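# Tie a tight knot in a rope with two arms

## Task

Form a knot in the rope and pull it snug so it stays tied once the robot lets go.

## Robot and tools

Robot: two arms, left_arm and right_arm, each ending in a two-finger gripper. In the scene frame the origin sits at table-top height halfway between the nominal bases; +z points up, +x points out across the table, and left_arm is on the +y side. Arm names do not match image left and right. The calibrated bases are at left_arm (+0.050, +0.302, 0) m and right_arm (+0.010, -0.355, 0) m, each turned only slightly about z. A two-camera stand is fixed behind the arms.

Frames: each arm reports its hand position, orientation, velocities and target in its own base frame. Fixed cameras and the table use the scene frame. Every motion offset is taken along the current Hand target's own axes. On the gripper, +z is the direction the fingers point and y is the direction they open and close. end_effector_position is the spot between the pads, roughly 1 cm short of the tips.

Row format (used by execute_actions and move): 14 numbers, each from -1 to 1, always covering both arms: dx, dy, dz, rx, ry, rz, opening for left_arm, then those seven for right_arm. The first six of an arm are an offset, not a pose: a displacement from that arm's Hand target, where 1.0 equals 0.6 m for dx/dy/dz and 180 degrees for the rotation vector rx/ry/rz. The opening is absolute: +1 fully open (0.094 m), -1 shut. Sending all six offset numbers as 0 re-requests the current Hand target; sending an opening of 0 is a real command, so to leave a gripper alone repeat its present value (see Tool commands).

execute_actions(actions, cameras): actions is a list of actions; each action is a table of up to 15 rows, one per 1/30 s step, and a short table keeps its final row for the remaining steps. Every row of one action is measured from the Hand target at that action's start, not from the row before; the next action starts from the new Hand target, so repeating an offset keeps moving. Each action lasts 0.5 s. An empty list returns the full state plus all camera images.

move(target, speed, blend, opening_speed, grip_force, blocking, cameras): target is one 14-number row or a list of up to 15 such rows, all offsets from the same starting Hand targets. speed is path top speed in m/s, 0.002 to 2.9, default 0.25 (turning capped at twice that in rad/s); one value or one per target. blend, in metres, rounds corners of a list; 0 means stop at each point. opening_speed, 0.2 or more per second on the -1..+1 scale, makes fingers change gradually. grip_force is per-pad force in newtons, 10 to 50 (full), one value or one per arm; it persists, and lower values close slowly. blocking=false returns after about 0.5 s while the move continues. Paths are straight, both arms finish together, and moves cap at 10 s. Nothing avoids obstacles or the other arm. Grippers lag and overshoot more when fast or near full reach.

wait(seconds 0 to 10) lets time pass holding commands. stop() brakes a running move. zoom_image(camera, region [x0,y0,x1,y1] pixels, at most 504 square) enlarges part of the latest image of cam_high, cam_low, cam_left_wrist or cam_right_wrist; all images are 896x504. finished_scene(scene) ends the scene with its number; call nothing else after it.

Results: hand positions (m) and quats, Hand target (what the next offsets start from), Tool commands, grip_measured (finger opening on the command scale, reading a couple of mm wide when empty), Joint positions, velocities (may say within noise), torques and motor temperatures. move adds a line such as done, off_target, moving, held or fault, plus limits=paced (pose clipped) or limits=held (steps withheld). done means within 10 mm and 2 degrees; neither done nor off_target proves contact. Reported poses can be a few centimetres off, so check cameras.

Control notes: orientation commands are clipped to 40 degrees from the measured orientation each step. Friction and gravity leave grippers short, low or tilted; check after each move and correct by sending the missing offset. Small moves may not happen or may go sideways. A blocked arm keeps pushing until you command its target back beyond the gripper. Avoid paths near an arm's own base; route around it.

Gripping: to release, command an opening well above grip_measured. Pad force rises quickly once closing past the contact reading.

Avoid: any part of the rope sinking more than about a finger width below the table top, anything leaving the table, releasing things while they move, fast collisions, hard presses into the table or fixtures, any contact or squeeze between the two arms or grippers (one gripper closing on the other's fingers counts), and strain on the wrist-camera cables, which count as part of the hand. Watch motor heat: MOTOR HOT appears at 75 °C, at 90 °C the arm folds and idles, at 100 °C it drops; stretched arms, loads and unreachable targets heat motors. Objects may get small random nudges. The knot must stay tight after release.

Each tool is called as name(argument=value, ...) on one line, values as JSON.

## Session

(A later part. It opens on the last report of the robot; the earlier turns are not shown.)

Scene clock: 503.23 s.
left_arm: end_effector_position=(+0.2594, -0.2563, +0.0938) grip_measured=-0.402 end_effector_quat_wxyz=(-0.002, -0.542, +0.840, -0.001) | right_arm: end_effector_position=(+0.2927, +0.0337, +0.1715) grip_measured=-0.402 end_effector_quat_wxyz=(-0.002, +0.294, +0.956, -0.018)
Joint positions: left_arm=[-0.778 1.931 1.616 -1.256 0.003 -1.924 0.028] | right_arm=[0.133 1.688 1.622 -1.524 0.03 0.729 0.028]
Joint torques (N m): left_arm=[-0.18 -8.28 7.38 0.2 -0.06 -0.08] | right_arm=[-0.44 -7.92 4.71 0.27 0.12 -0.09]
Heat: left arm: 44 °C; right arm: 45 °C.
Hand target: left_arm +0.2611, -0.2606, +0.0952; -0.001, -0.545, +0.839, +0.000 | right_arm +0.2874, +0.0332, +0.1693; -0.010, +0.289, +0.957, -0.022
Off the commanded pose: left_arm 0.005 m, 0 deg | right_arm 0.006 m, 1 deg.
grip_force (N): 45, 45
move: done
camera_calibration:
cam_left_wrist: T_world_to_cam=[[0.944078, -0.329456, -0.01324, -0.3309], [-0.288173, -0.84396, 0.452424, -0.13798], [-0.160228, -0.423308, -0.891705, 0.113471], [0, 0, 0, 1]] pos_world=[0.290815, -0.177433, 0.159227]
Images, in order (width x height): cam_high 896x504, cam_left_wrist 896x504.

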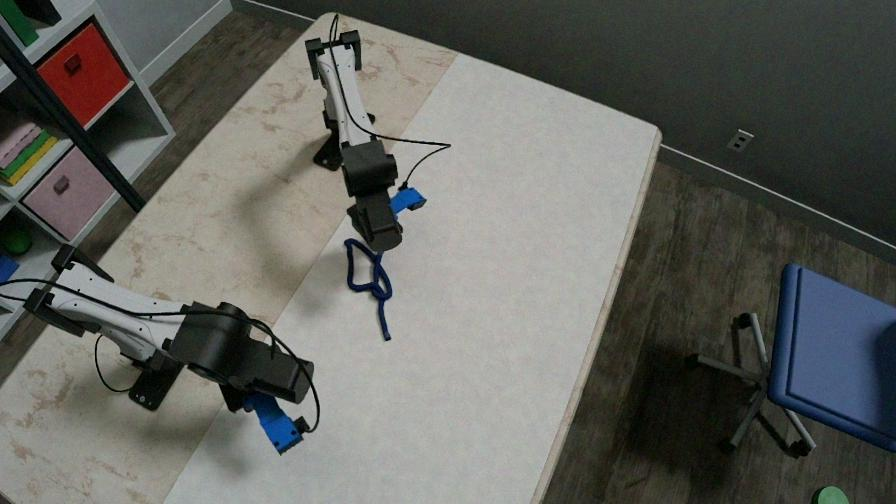

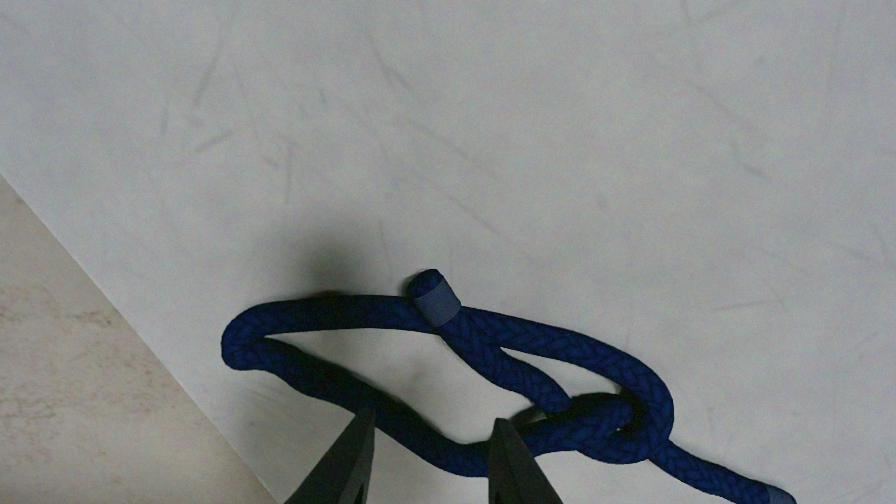

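move(target=[[0.016,-0.005,0.11,0,0,0,-0.4,0,0,0,0,0,0,-0.4],[0.016,-0.005,0.11,0,0,0,-1,0,0,0,0,0,0,-0.4],[0.016,-0.005,0.11,0,0,0,-1,0.04,0.383,0.12,0,0,0.11,-0.4]], speed=[0.12,0.12,0.3], cameras=["all"])

Scene clock: 518.33 s.
left_arm: end_effector_position=(+0.2639, -0.2723, +0.0369) grip_measured=-0.786 end_effector_quat_wxyz=(+0.000, -0.542, +0.840, -0.010) | right_arm: end_effector_position=(+0.3893, +0.2350, +0.0864) grip_measured=-0.402 end_effector_quat_wxyz=(-0.005, +0.443, +0.896, -0.024)
Joint positions: left_arm=[-0.8 2.006 1.493 -1.038 0.003 -1.946 0.01] | right_arm=[0.55 2.42 2.364 -1.561 0.017 1.469 0.028]
Joint torques (N m): left_arm=[-0.13 -9.22 3.85 0.43 -0.06 -0.07] | right_arm=[-0.77 -12.41 7.77 0.1 0.07 0.1]
Heat: left arm: 45 °C; right arm: 45 °C.
Hand target: left_arm +0.2600, -0.2707, +0.0294; -0.001, -0.545, +0.839, +0.000 | right_arm +0.3924, +0.2351, +0.0868; -0.006, +0.449, +0.893, -0.023
Off the commanded pose: left_arm 0.009 m, 1 deg | right_arm 0.003 m, 1 deg.
joint sent to its limit (right arm) — joint 4 (wrist pitch), lower limit. The joint targets still meet the commanded pose.
grip_force (N): 45, 45
move: done
camera_calibration:
cam_left_wrist: T_world_to_cam=[[0.94426, -0.32917, 0.00443354, -0.341858], [-0.294148, -0.837595, 0.460338, -0.121496], [-0.147816, -0.435983, -0.887732, 0.0498616], [0, 0, 0, 1]] pos_world=[0.294435, -0.192555, 0.101708]
cam_right_wrist: T_world_to_cam=[[-0.736718, -0.67479, 0.0436479, 0.435547], [-0.588179, 0.671329, 0.450958, 0.0768123], [-0.333604, 0.306556, -0.891477, 0.233529], [0, 0, 0, 1]] pos_world=[0.443961, 0.170746, 0.154536]

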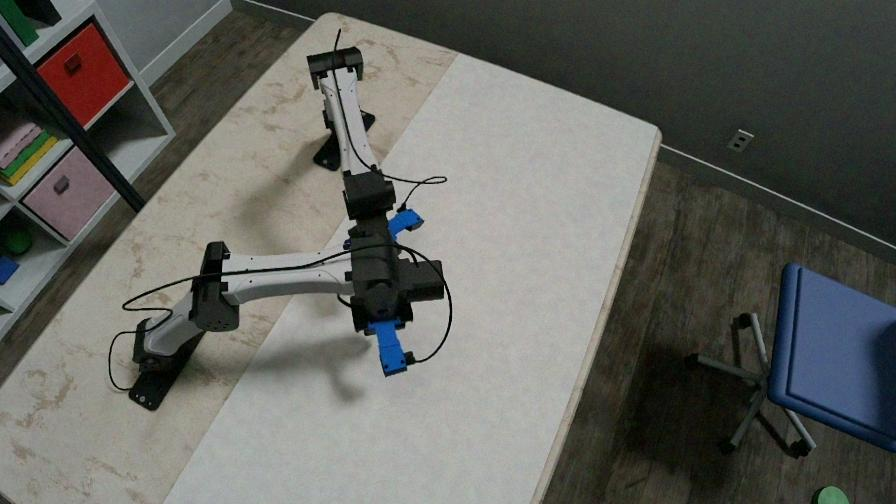

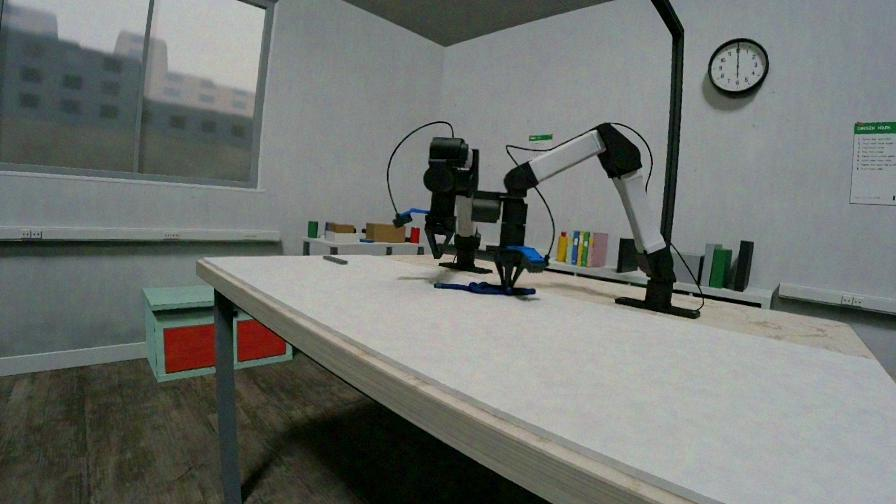

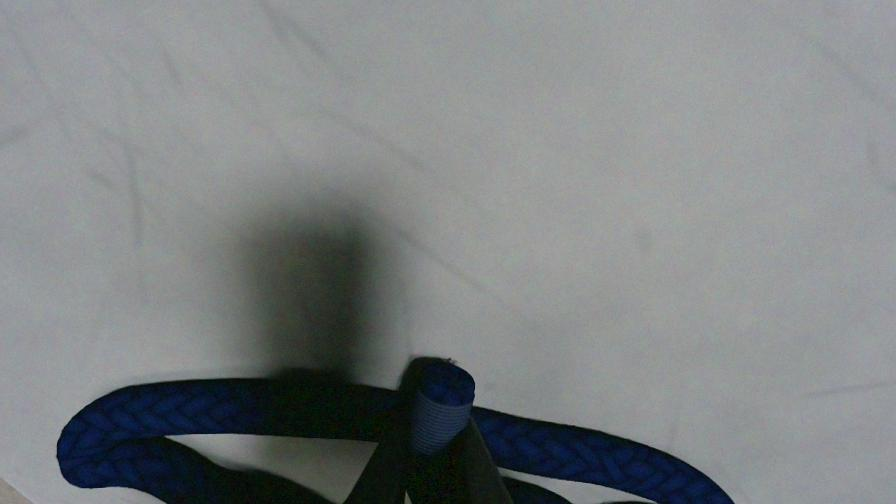

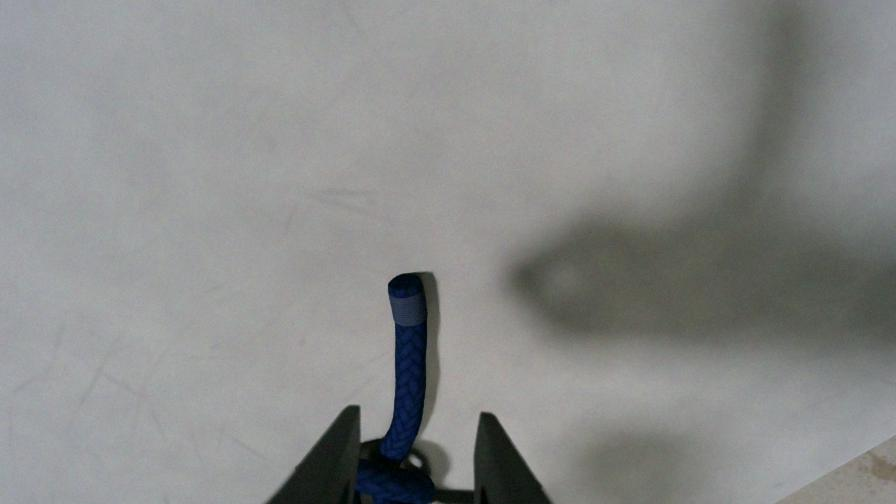

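move(target=[-0.076,0.034,-0.03,0,0,0,-1,0,0,0,0,0,0,-0.4], speed=0.12, cameras=["cam_right_wrist","cam_left_wrist"])

Scene clock: 530.63 s.
left_arm: end_effector_position=(+0.2645, -0.2255, +0.0440) grip_measured=-0.786 end_effector_quat_wxyz=(-0.001, -0.548, +0.836, -0.003) | right_arm: end_effector_position=(+0.3892, +0.2349, +0.0864) grip_measured=-0.402 end_effector_quat_wxyz=(-0.005, +0.443, +0.896, -0.024)
Joint positions: left_arm=[-0.704 1.897 1.369 -1.038 0.003 -1.865 0.01] | right_arm=[0.55 2.42 2.364 -1.562 0.017 1.469 0.028]
Joint torques (N m): left_arm=[0.32 -11.36 3.54 0.22 -0.06 0.11] | right_arm=[-0.88 -12.66 7.86 0.09 0.12 0.05]
Heat: left arm: 44 °C; right arm: 47 °C.
Hand target: left_arm +0.2599, -0.2207, +0.0473; -0.001, -0.545, +0.839, +0.000 | right_arm +0.3924, +0.2351, +0.0868; -0.006, +0.449, +0.893, -0.023
Off the commanded pose: left_arm 0.007 m, 1 deg | right_arm 0.003 m, 1 deg.
joint sent to its limit (right arm) — joint 4 (wrist pitch), lower limit. The joint targets still meet the commanded pose.
grip_force (N): 45, 45
move: done
camera_calibration:
cam_left_wrist: T_world_to_cam=[[0.948903, -0.315444, -0.00881601, -0.324647], [-0.277265, -0.846743, 0.454038, -0.0915383], [-0.150689, -0.428394, -0.890939, 0.079267], [0, 0, 0, 1]] pos_world=[0.294622, -0.14596, 0.109322]
cam_right_wrist: T_world_to_cam=[[-0.736747, -0.674736, 0.043999, 0.435422], [-0.587988, 0.671438, 0.451044, 0.0766364], [-0.333878, 0.306434, -0.891416, 0.233629], [0, 0, 0, 1]] pos_world=[0.443861, 0.170746, 0.154536]
Images, in order (width x height): cam_left_wrist 896x504, cam_right_wrist 896x504.

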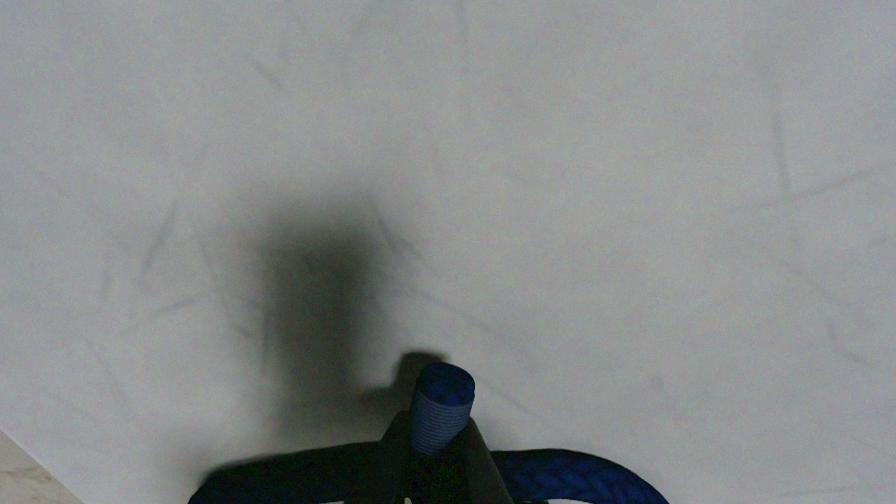

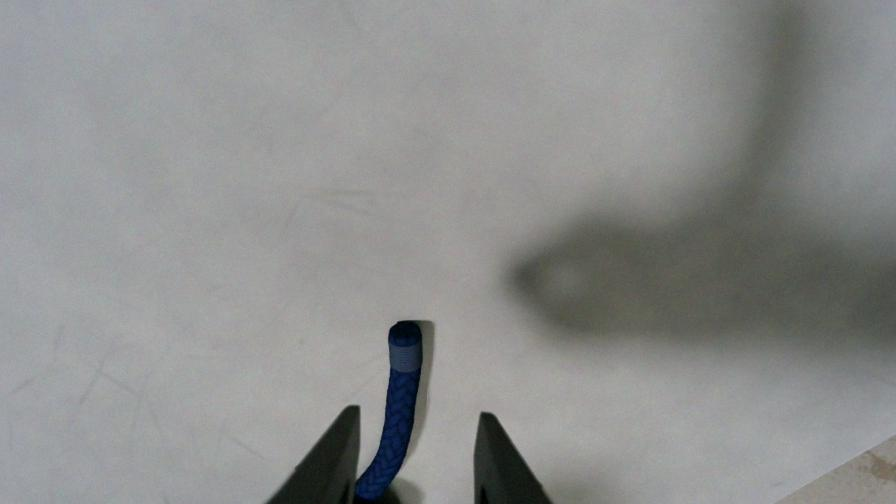

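move(target=[[0,0,0,0,0,0,-1,0.074,0.008,0.117,0,0,0,-0.4],[0,0,0,0,0,0,-1,0.074,0.008,0.117,0,0,0,-1]], speed=0.15, cameras=["cam_right_wrist","cam_low"])

Scene clock: 538.37 s.
left_arm: end_effector_position=(+0.2645, -0.2255, +0.0440) grip_measured=-0.786 end_effector_quat_wxyz=(-0.001, -0.548, +0.836, -0.003) | right_arm: end_effector_position=(+0.3691, +0.2718, +0.0180) grip_measured=-0.790 end_effector_quat_wxyz=(-0.004, +0.445, +0.895, -0.023)
Joint positions: left_arm=[-0.704 1.897 1.369 -1.038 0.003 -1.864 0.01] | right_arm=[0.64 2.42 2.092 -1.288 0.014 1.563 0.01]
Joint torques (N m): left_arm=[0.34 -11.36 3.54 0.22 -0.05 0.12] | right_arm=[-0.39 -14.41 4.81 0.43 0.06 0.03]
Heat: left arm: 47 °C; right arm: 49 °C.
Hand target: left_arm +0.2599, -0.2207, +0.0473; -0.001, -0.545, +0.839, +0.000 | right_arm +0.3674, +0.2712, +0.0161; -0.006, +0.450, +0.893, -0.023
Off the commanded pose: left_arm 0.007 m, 1 deg | right_arm 0.003 m, 1 deg.
grip_force (N): 45, 45
move: done
camera_calibration:
cam_right_wrist: T_world_to_cam=[[-0.73973, -0.67166, 0.0408913, 0.448838], [-0.586732, 0.673562, 0.44951, 0.069872], [-0.32946, 0.308524, -0.892339, 0.152517], [0, 0, 0, 1]] pos_world=[0.423264, 0.207348, 0.0863353]
Images, in order (width x height): cam_low 896x504, cam_right_wrist 896x504.

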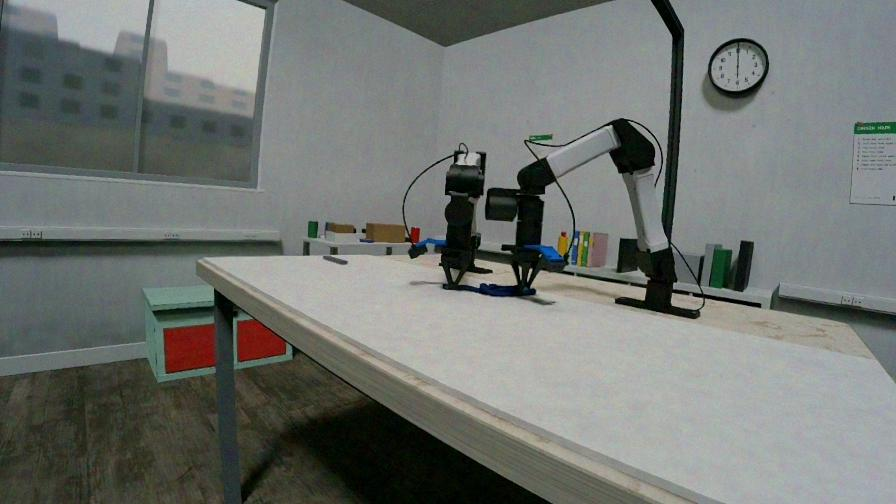

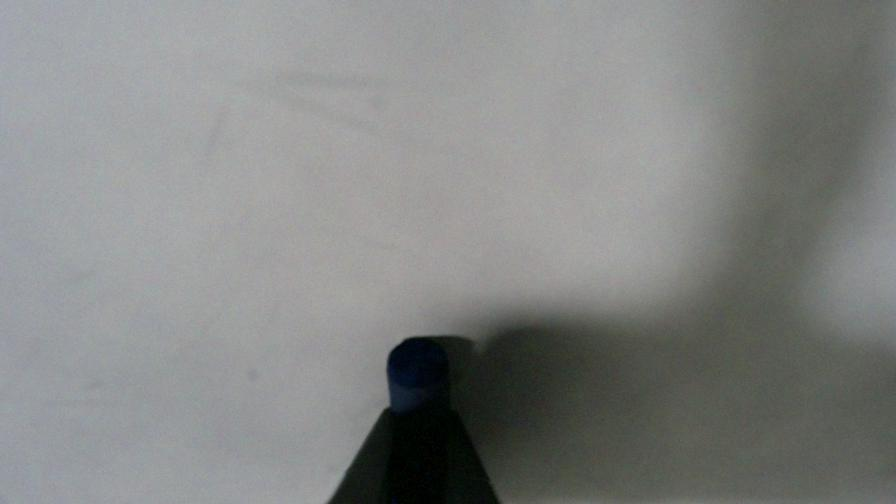

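move(target=[[-0.04,0.018,-0.05,0,0,0,-1,-0.04,-0.02,-0.07,0,0,0,-1],[-0.198,0.088,-0.05,0,0,0,-1,-0.217,-0.1,-0.083,0,0,0,-1]], speed=0.1, blend=[0.02,0], grip_force=50, cameras=["cam_high","cam_low"])

zoom_image(camera="cam_high", region=[290, 180, 490, 360])

zoom_image(camera="cam_low", region=[400, 200, 620, 330])

Scene clock: 549.90 s.
left_arm: end_effector_position=(+0.2637, -0.0934, +0.0759) grip_measured=-0.792 end_effector_quat_wxyz=(-0.003, -0.547, +0.837, +0.001) | right_arm: end_effector_position=(+0.3980, +0.1341, +0.0601) grip_measured=-0.799 end_effector_quat_wxyz=(-0.019, +0.453, +0.891, -0.030)
Joint positions: left_arm=[-0.338 1.625 1.172 -1.122 0.003 -1.497 0.01] | right_arm=[0.331 2.247 1.96 -1.353 0.015 1.273 0.009]
Joint torques (N m): left_arm=[0.53 -8.66 3.67 0.35 -0.06 0.13] | right_arm=[-0.65 -16.1 4.67 0.31 0.28 -0.08]
Motor temperatures (°C): left_arm=[23 49 36 24 22 22 27] | right_arm=[23 52 39 27 23 25 24]
Heat: left arm: 49 °C; right arm: 52 °C.
Hand target: left_arm +0.2599, -0.0906, +0.0771; -0.001, -0.545, +0.839, +0.000 | right_arm +0.3985, +0.1326, +0.0698; -0.006, +0.450, +0.893, -0.023
Off the commanded pose: left_arm 0.005 m, 0 deg | right_arm 0.010 m, 2 deg.
move: done
Images, in order (width x height): cam_high 896x504, cam_low 896x504.

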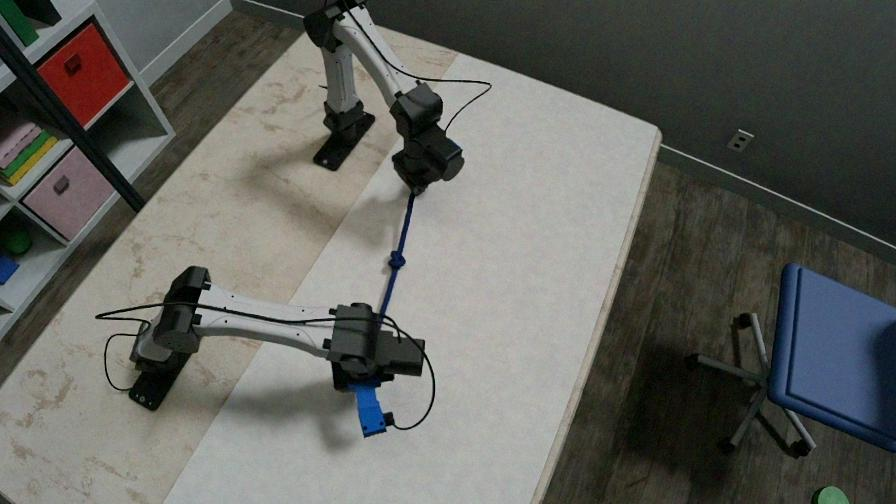

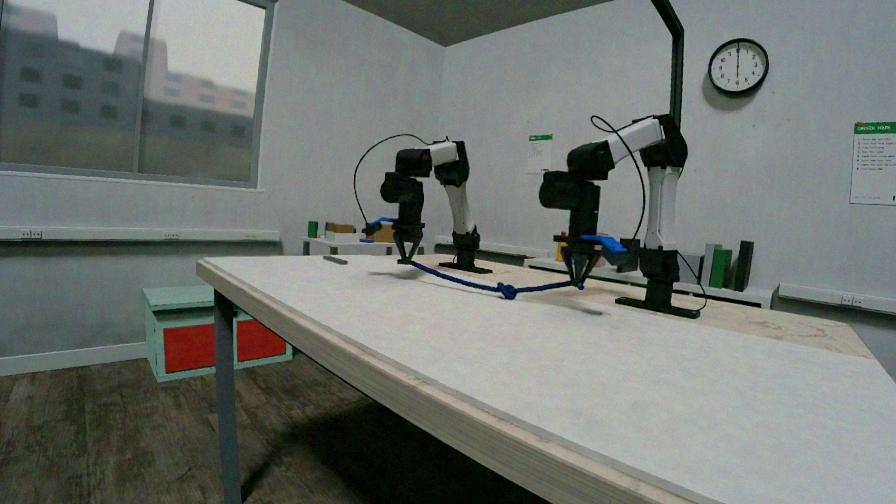

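Scaled by 2.520 from the camera's 896x504 image, which has a finer 1280x720 frame.

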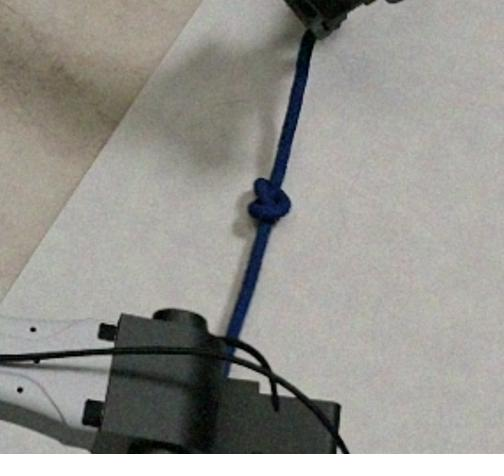

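Scaled by 2.291 from the camera's 896x504 image, which has a finer 1280x720 frame.

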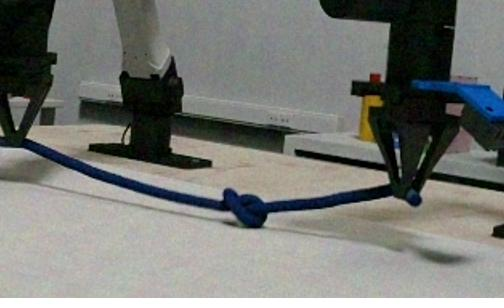

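move(target=[-0.076,0.034,0,0,0,0,-1,-0.07,-0.06,0,0,0,0,-1], speed=0.06, cameras=["cam_high","cam_low"])

zoom_image(camera="cam_low", region=[400, 200, 620, 330])

Scene clock: 555.37 s.
left_arm: end_effector_position=(+0.2766, -0.0736, +0.0806) grip_measured=-0.792 end_effector_quat_wxyz=(-0.016, -0.534, +0.843, -0.063) | right_arm: end_effector_position=(+0.3893, +0.1221, +0.0664) grip_measured=-0.799 end_effector_quat_wxyz=(-0.052, +0.434, +0.899, +0.026)
Joint positions: left_arm=[-0.191 1.581 1.139 -1.065 0.113 -1.324 0.01] | right_arm=[0.258 2.163 1.846 -1.299 -0.108 1.156 0.009]
Joint torques (N m): left_arm=[2.58 -8.31 3.17 -0.17 -1.23 0.17] | right_arm=[-4.37 -15.1 4.79 0.22 1.51 -0.18]
Motor temperatures (°C): left_arm=[23 48 36 24 22 22 27] | right_arm=[23 55 39 27 23 25 24]
Heat: left arm: 48 °C; right arm: 55 °C.
Hand target: left_arm +0.2599, -0.0407, +0.0771; -0.001, -0.545, +0.839, +0.000 | right_arm +0.3946, +0.0776, +0.0719; -0.006, +0.450, +0.893, -0.023
Off the commanded pose: left_arm 0.037 m, 8 deg | right_arm 0.045 m, 8 deg.
move: off_target (left_arm, right_arm)
Images, in order (width x height): cam_high 896x504, cam_low 896x504.

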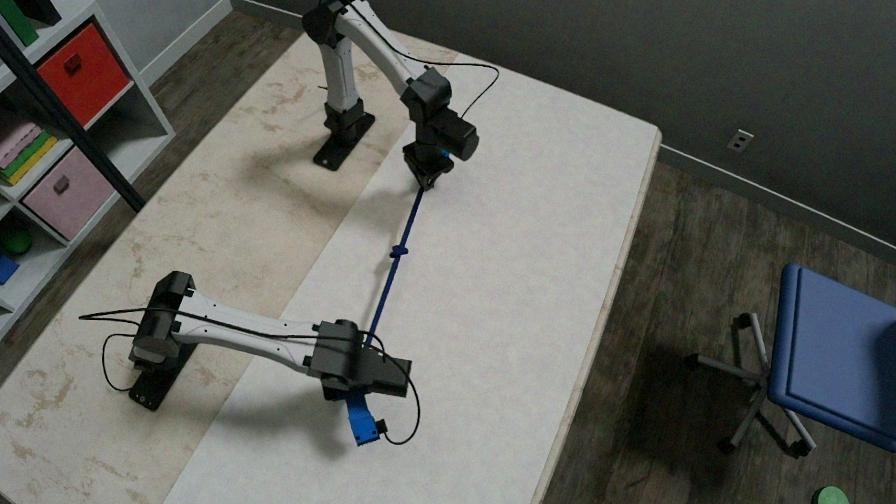

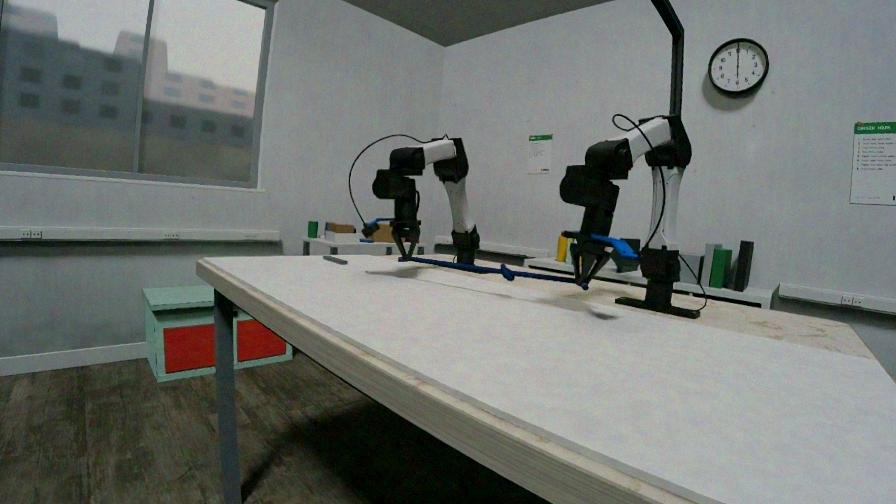

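Scaled by 2.291 from the camera's 896x504 image, which has a finer 1280x720 frame.

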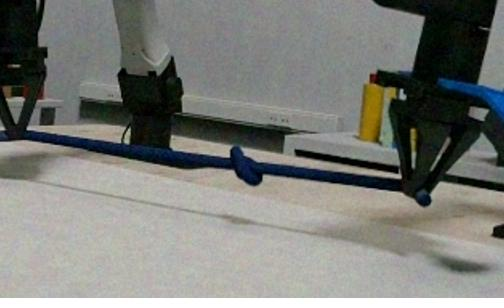

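move(target=[[0.07,-0.031,0,0,0,0,-1,0.065,0.055,0,0,0,0,-1],[0.07,-0.031,0.09,0,0,0,-1,0.065,0.055,0.088,0,0,0,-1],[0.07,-0.031,0.09,0,0,0,-0.3,0.065,0.055,0.088,0,0,0,-0.3],[0.07,-0.031,-0.08,0,0,0,-0.3,0.065,0.055,-0.08,0,0,0,-0.3]], speed=[0.08,0.1,0.1,0.15], blend=[0.005,0,0,0], cameras=["cam_high","cam_left_wrist"])

zoom_image(camera="cam_high", region=[290, 180, 490, 400])

Scene clock: 564.20 s.
left_arm: end_effector_position=(+0.2560, -0.0867, +0.1159) grip_measured=-0.303 end_effector_quat_wxyz=(-0.014, -0.542, +0.840, +0.005) | right_arm: end_effector_position=(+0.3965, +0.1290, +0.1165) grip_measured=-0.302 end_effector_quat_wxyz=(-0.011, +0.447, +0.894, -0.021)
Joint positions: left_arm=[-0.317 1.589 1.295 -1.302 0.015 -1.462 0.033] | right_arm=[0.321 2.217 2.136 -1.534 0.015 1.248 0.033]
Joint torques (N m): left_arm=[-0.01 -7.65 7.1 0.18 -0.19 -0.07] | right_arm=[-0.02 -11.04 8.16 0.14 0.2 0.15]
Motor temperatures (°C): left_arm=[23 46 36 24 23 22 27] | right_arm=[24 57 39 27 24 25 24]
Heat: left arm: 46 °C; right arm: 57 °C.
Hand target: left_arm +0.2598, -0.0865, +0.1251; -0.001, -0.545, +0.839, +0.000 | right_arm +0.3994, +0.1303, +0.1180; -0.006, +0.449, +0.893, -0.023
Off the commanded pose: left_arm 0.010 m, 2 deg | right_arm 0.003 m, 1 deg.
move: done
camera_calibration:
cam_left_wrist: T_world_to_cam=[[0.94317, -0.330144, -0.0378944, -0.26853], [-0.276168, -0.842133, 0.463189, -0.00999536], [-0.184831, -0.4264, -0.885449, 0.20974], [0, 0, 0, 1]] pos_world=[0.289275, -0.00763752, 0.180168]
Images, in order (width x height): cam_high 896x504, cam_left_wrist 896x504.

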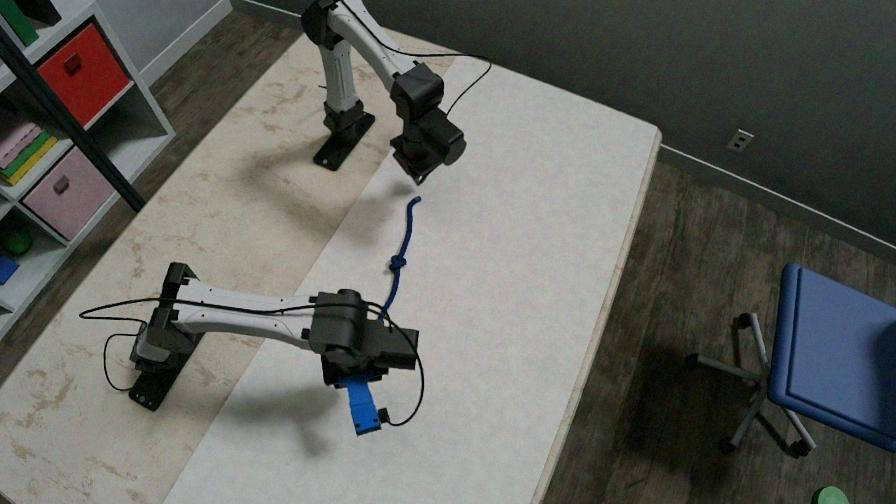

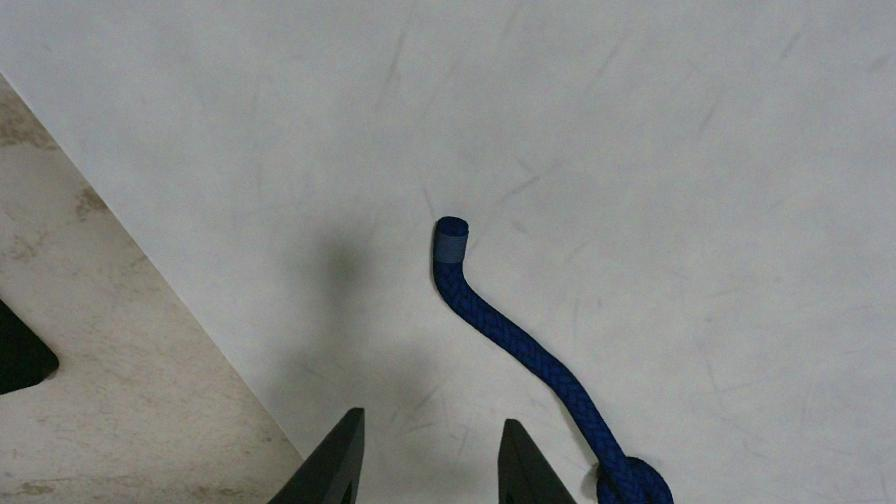

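Scaled by 2.291 from the camera's 896x504 image, which has a finer 1280x720 frame.

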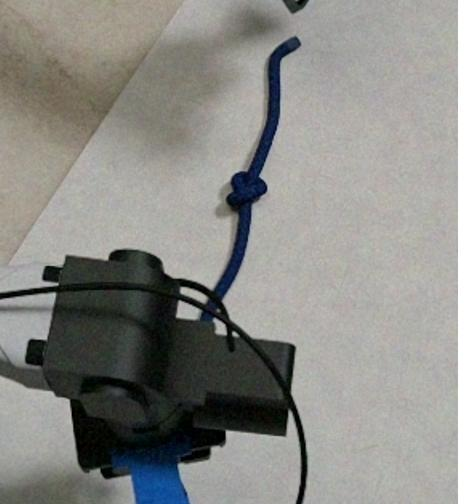

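Tight knot, released.

finished_scene(scene=2)

The scene is finished: the task was done.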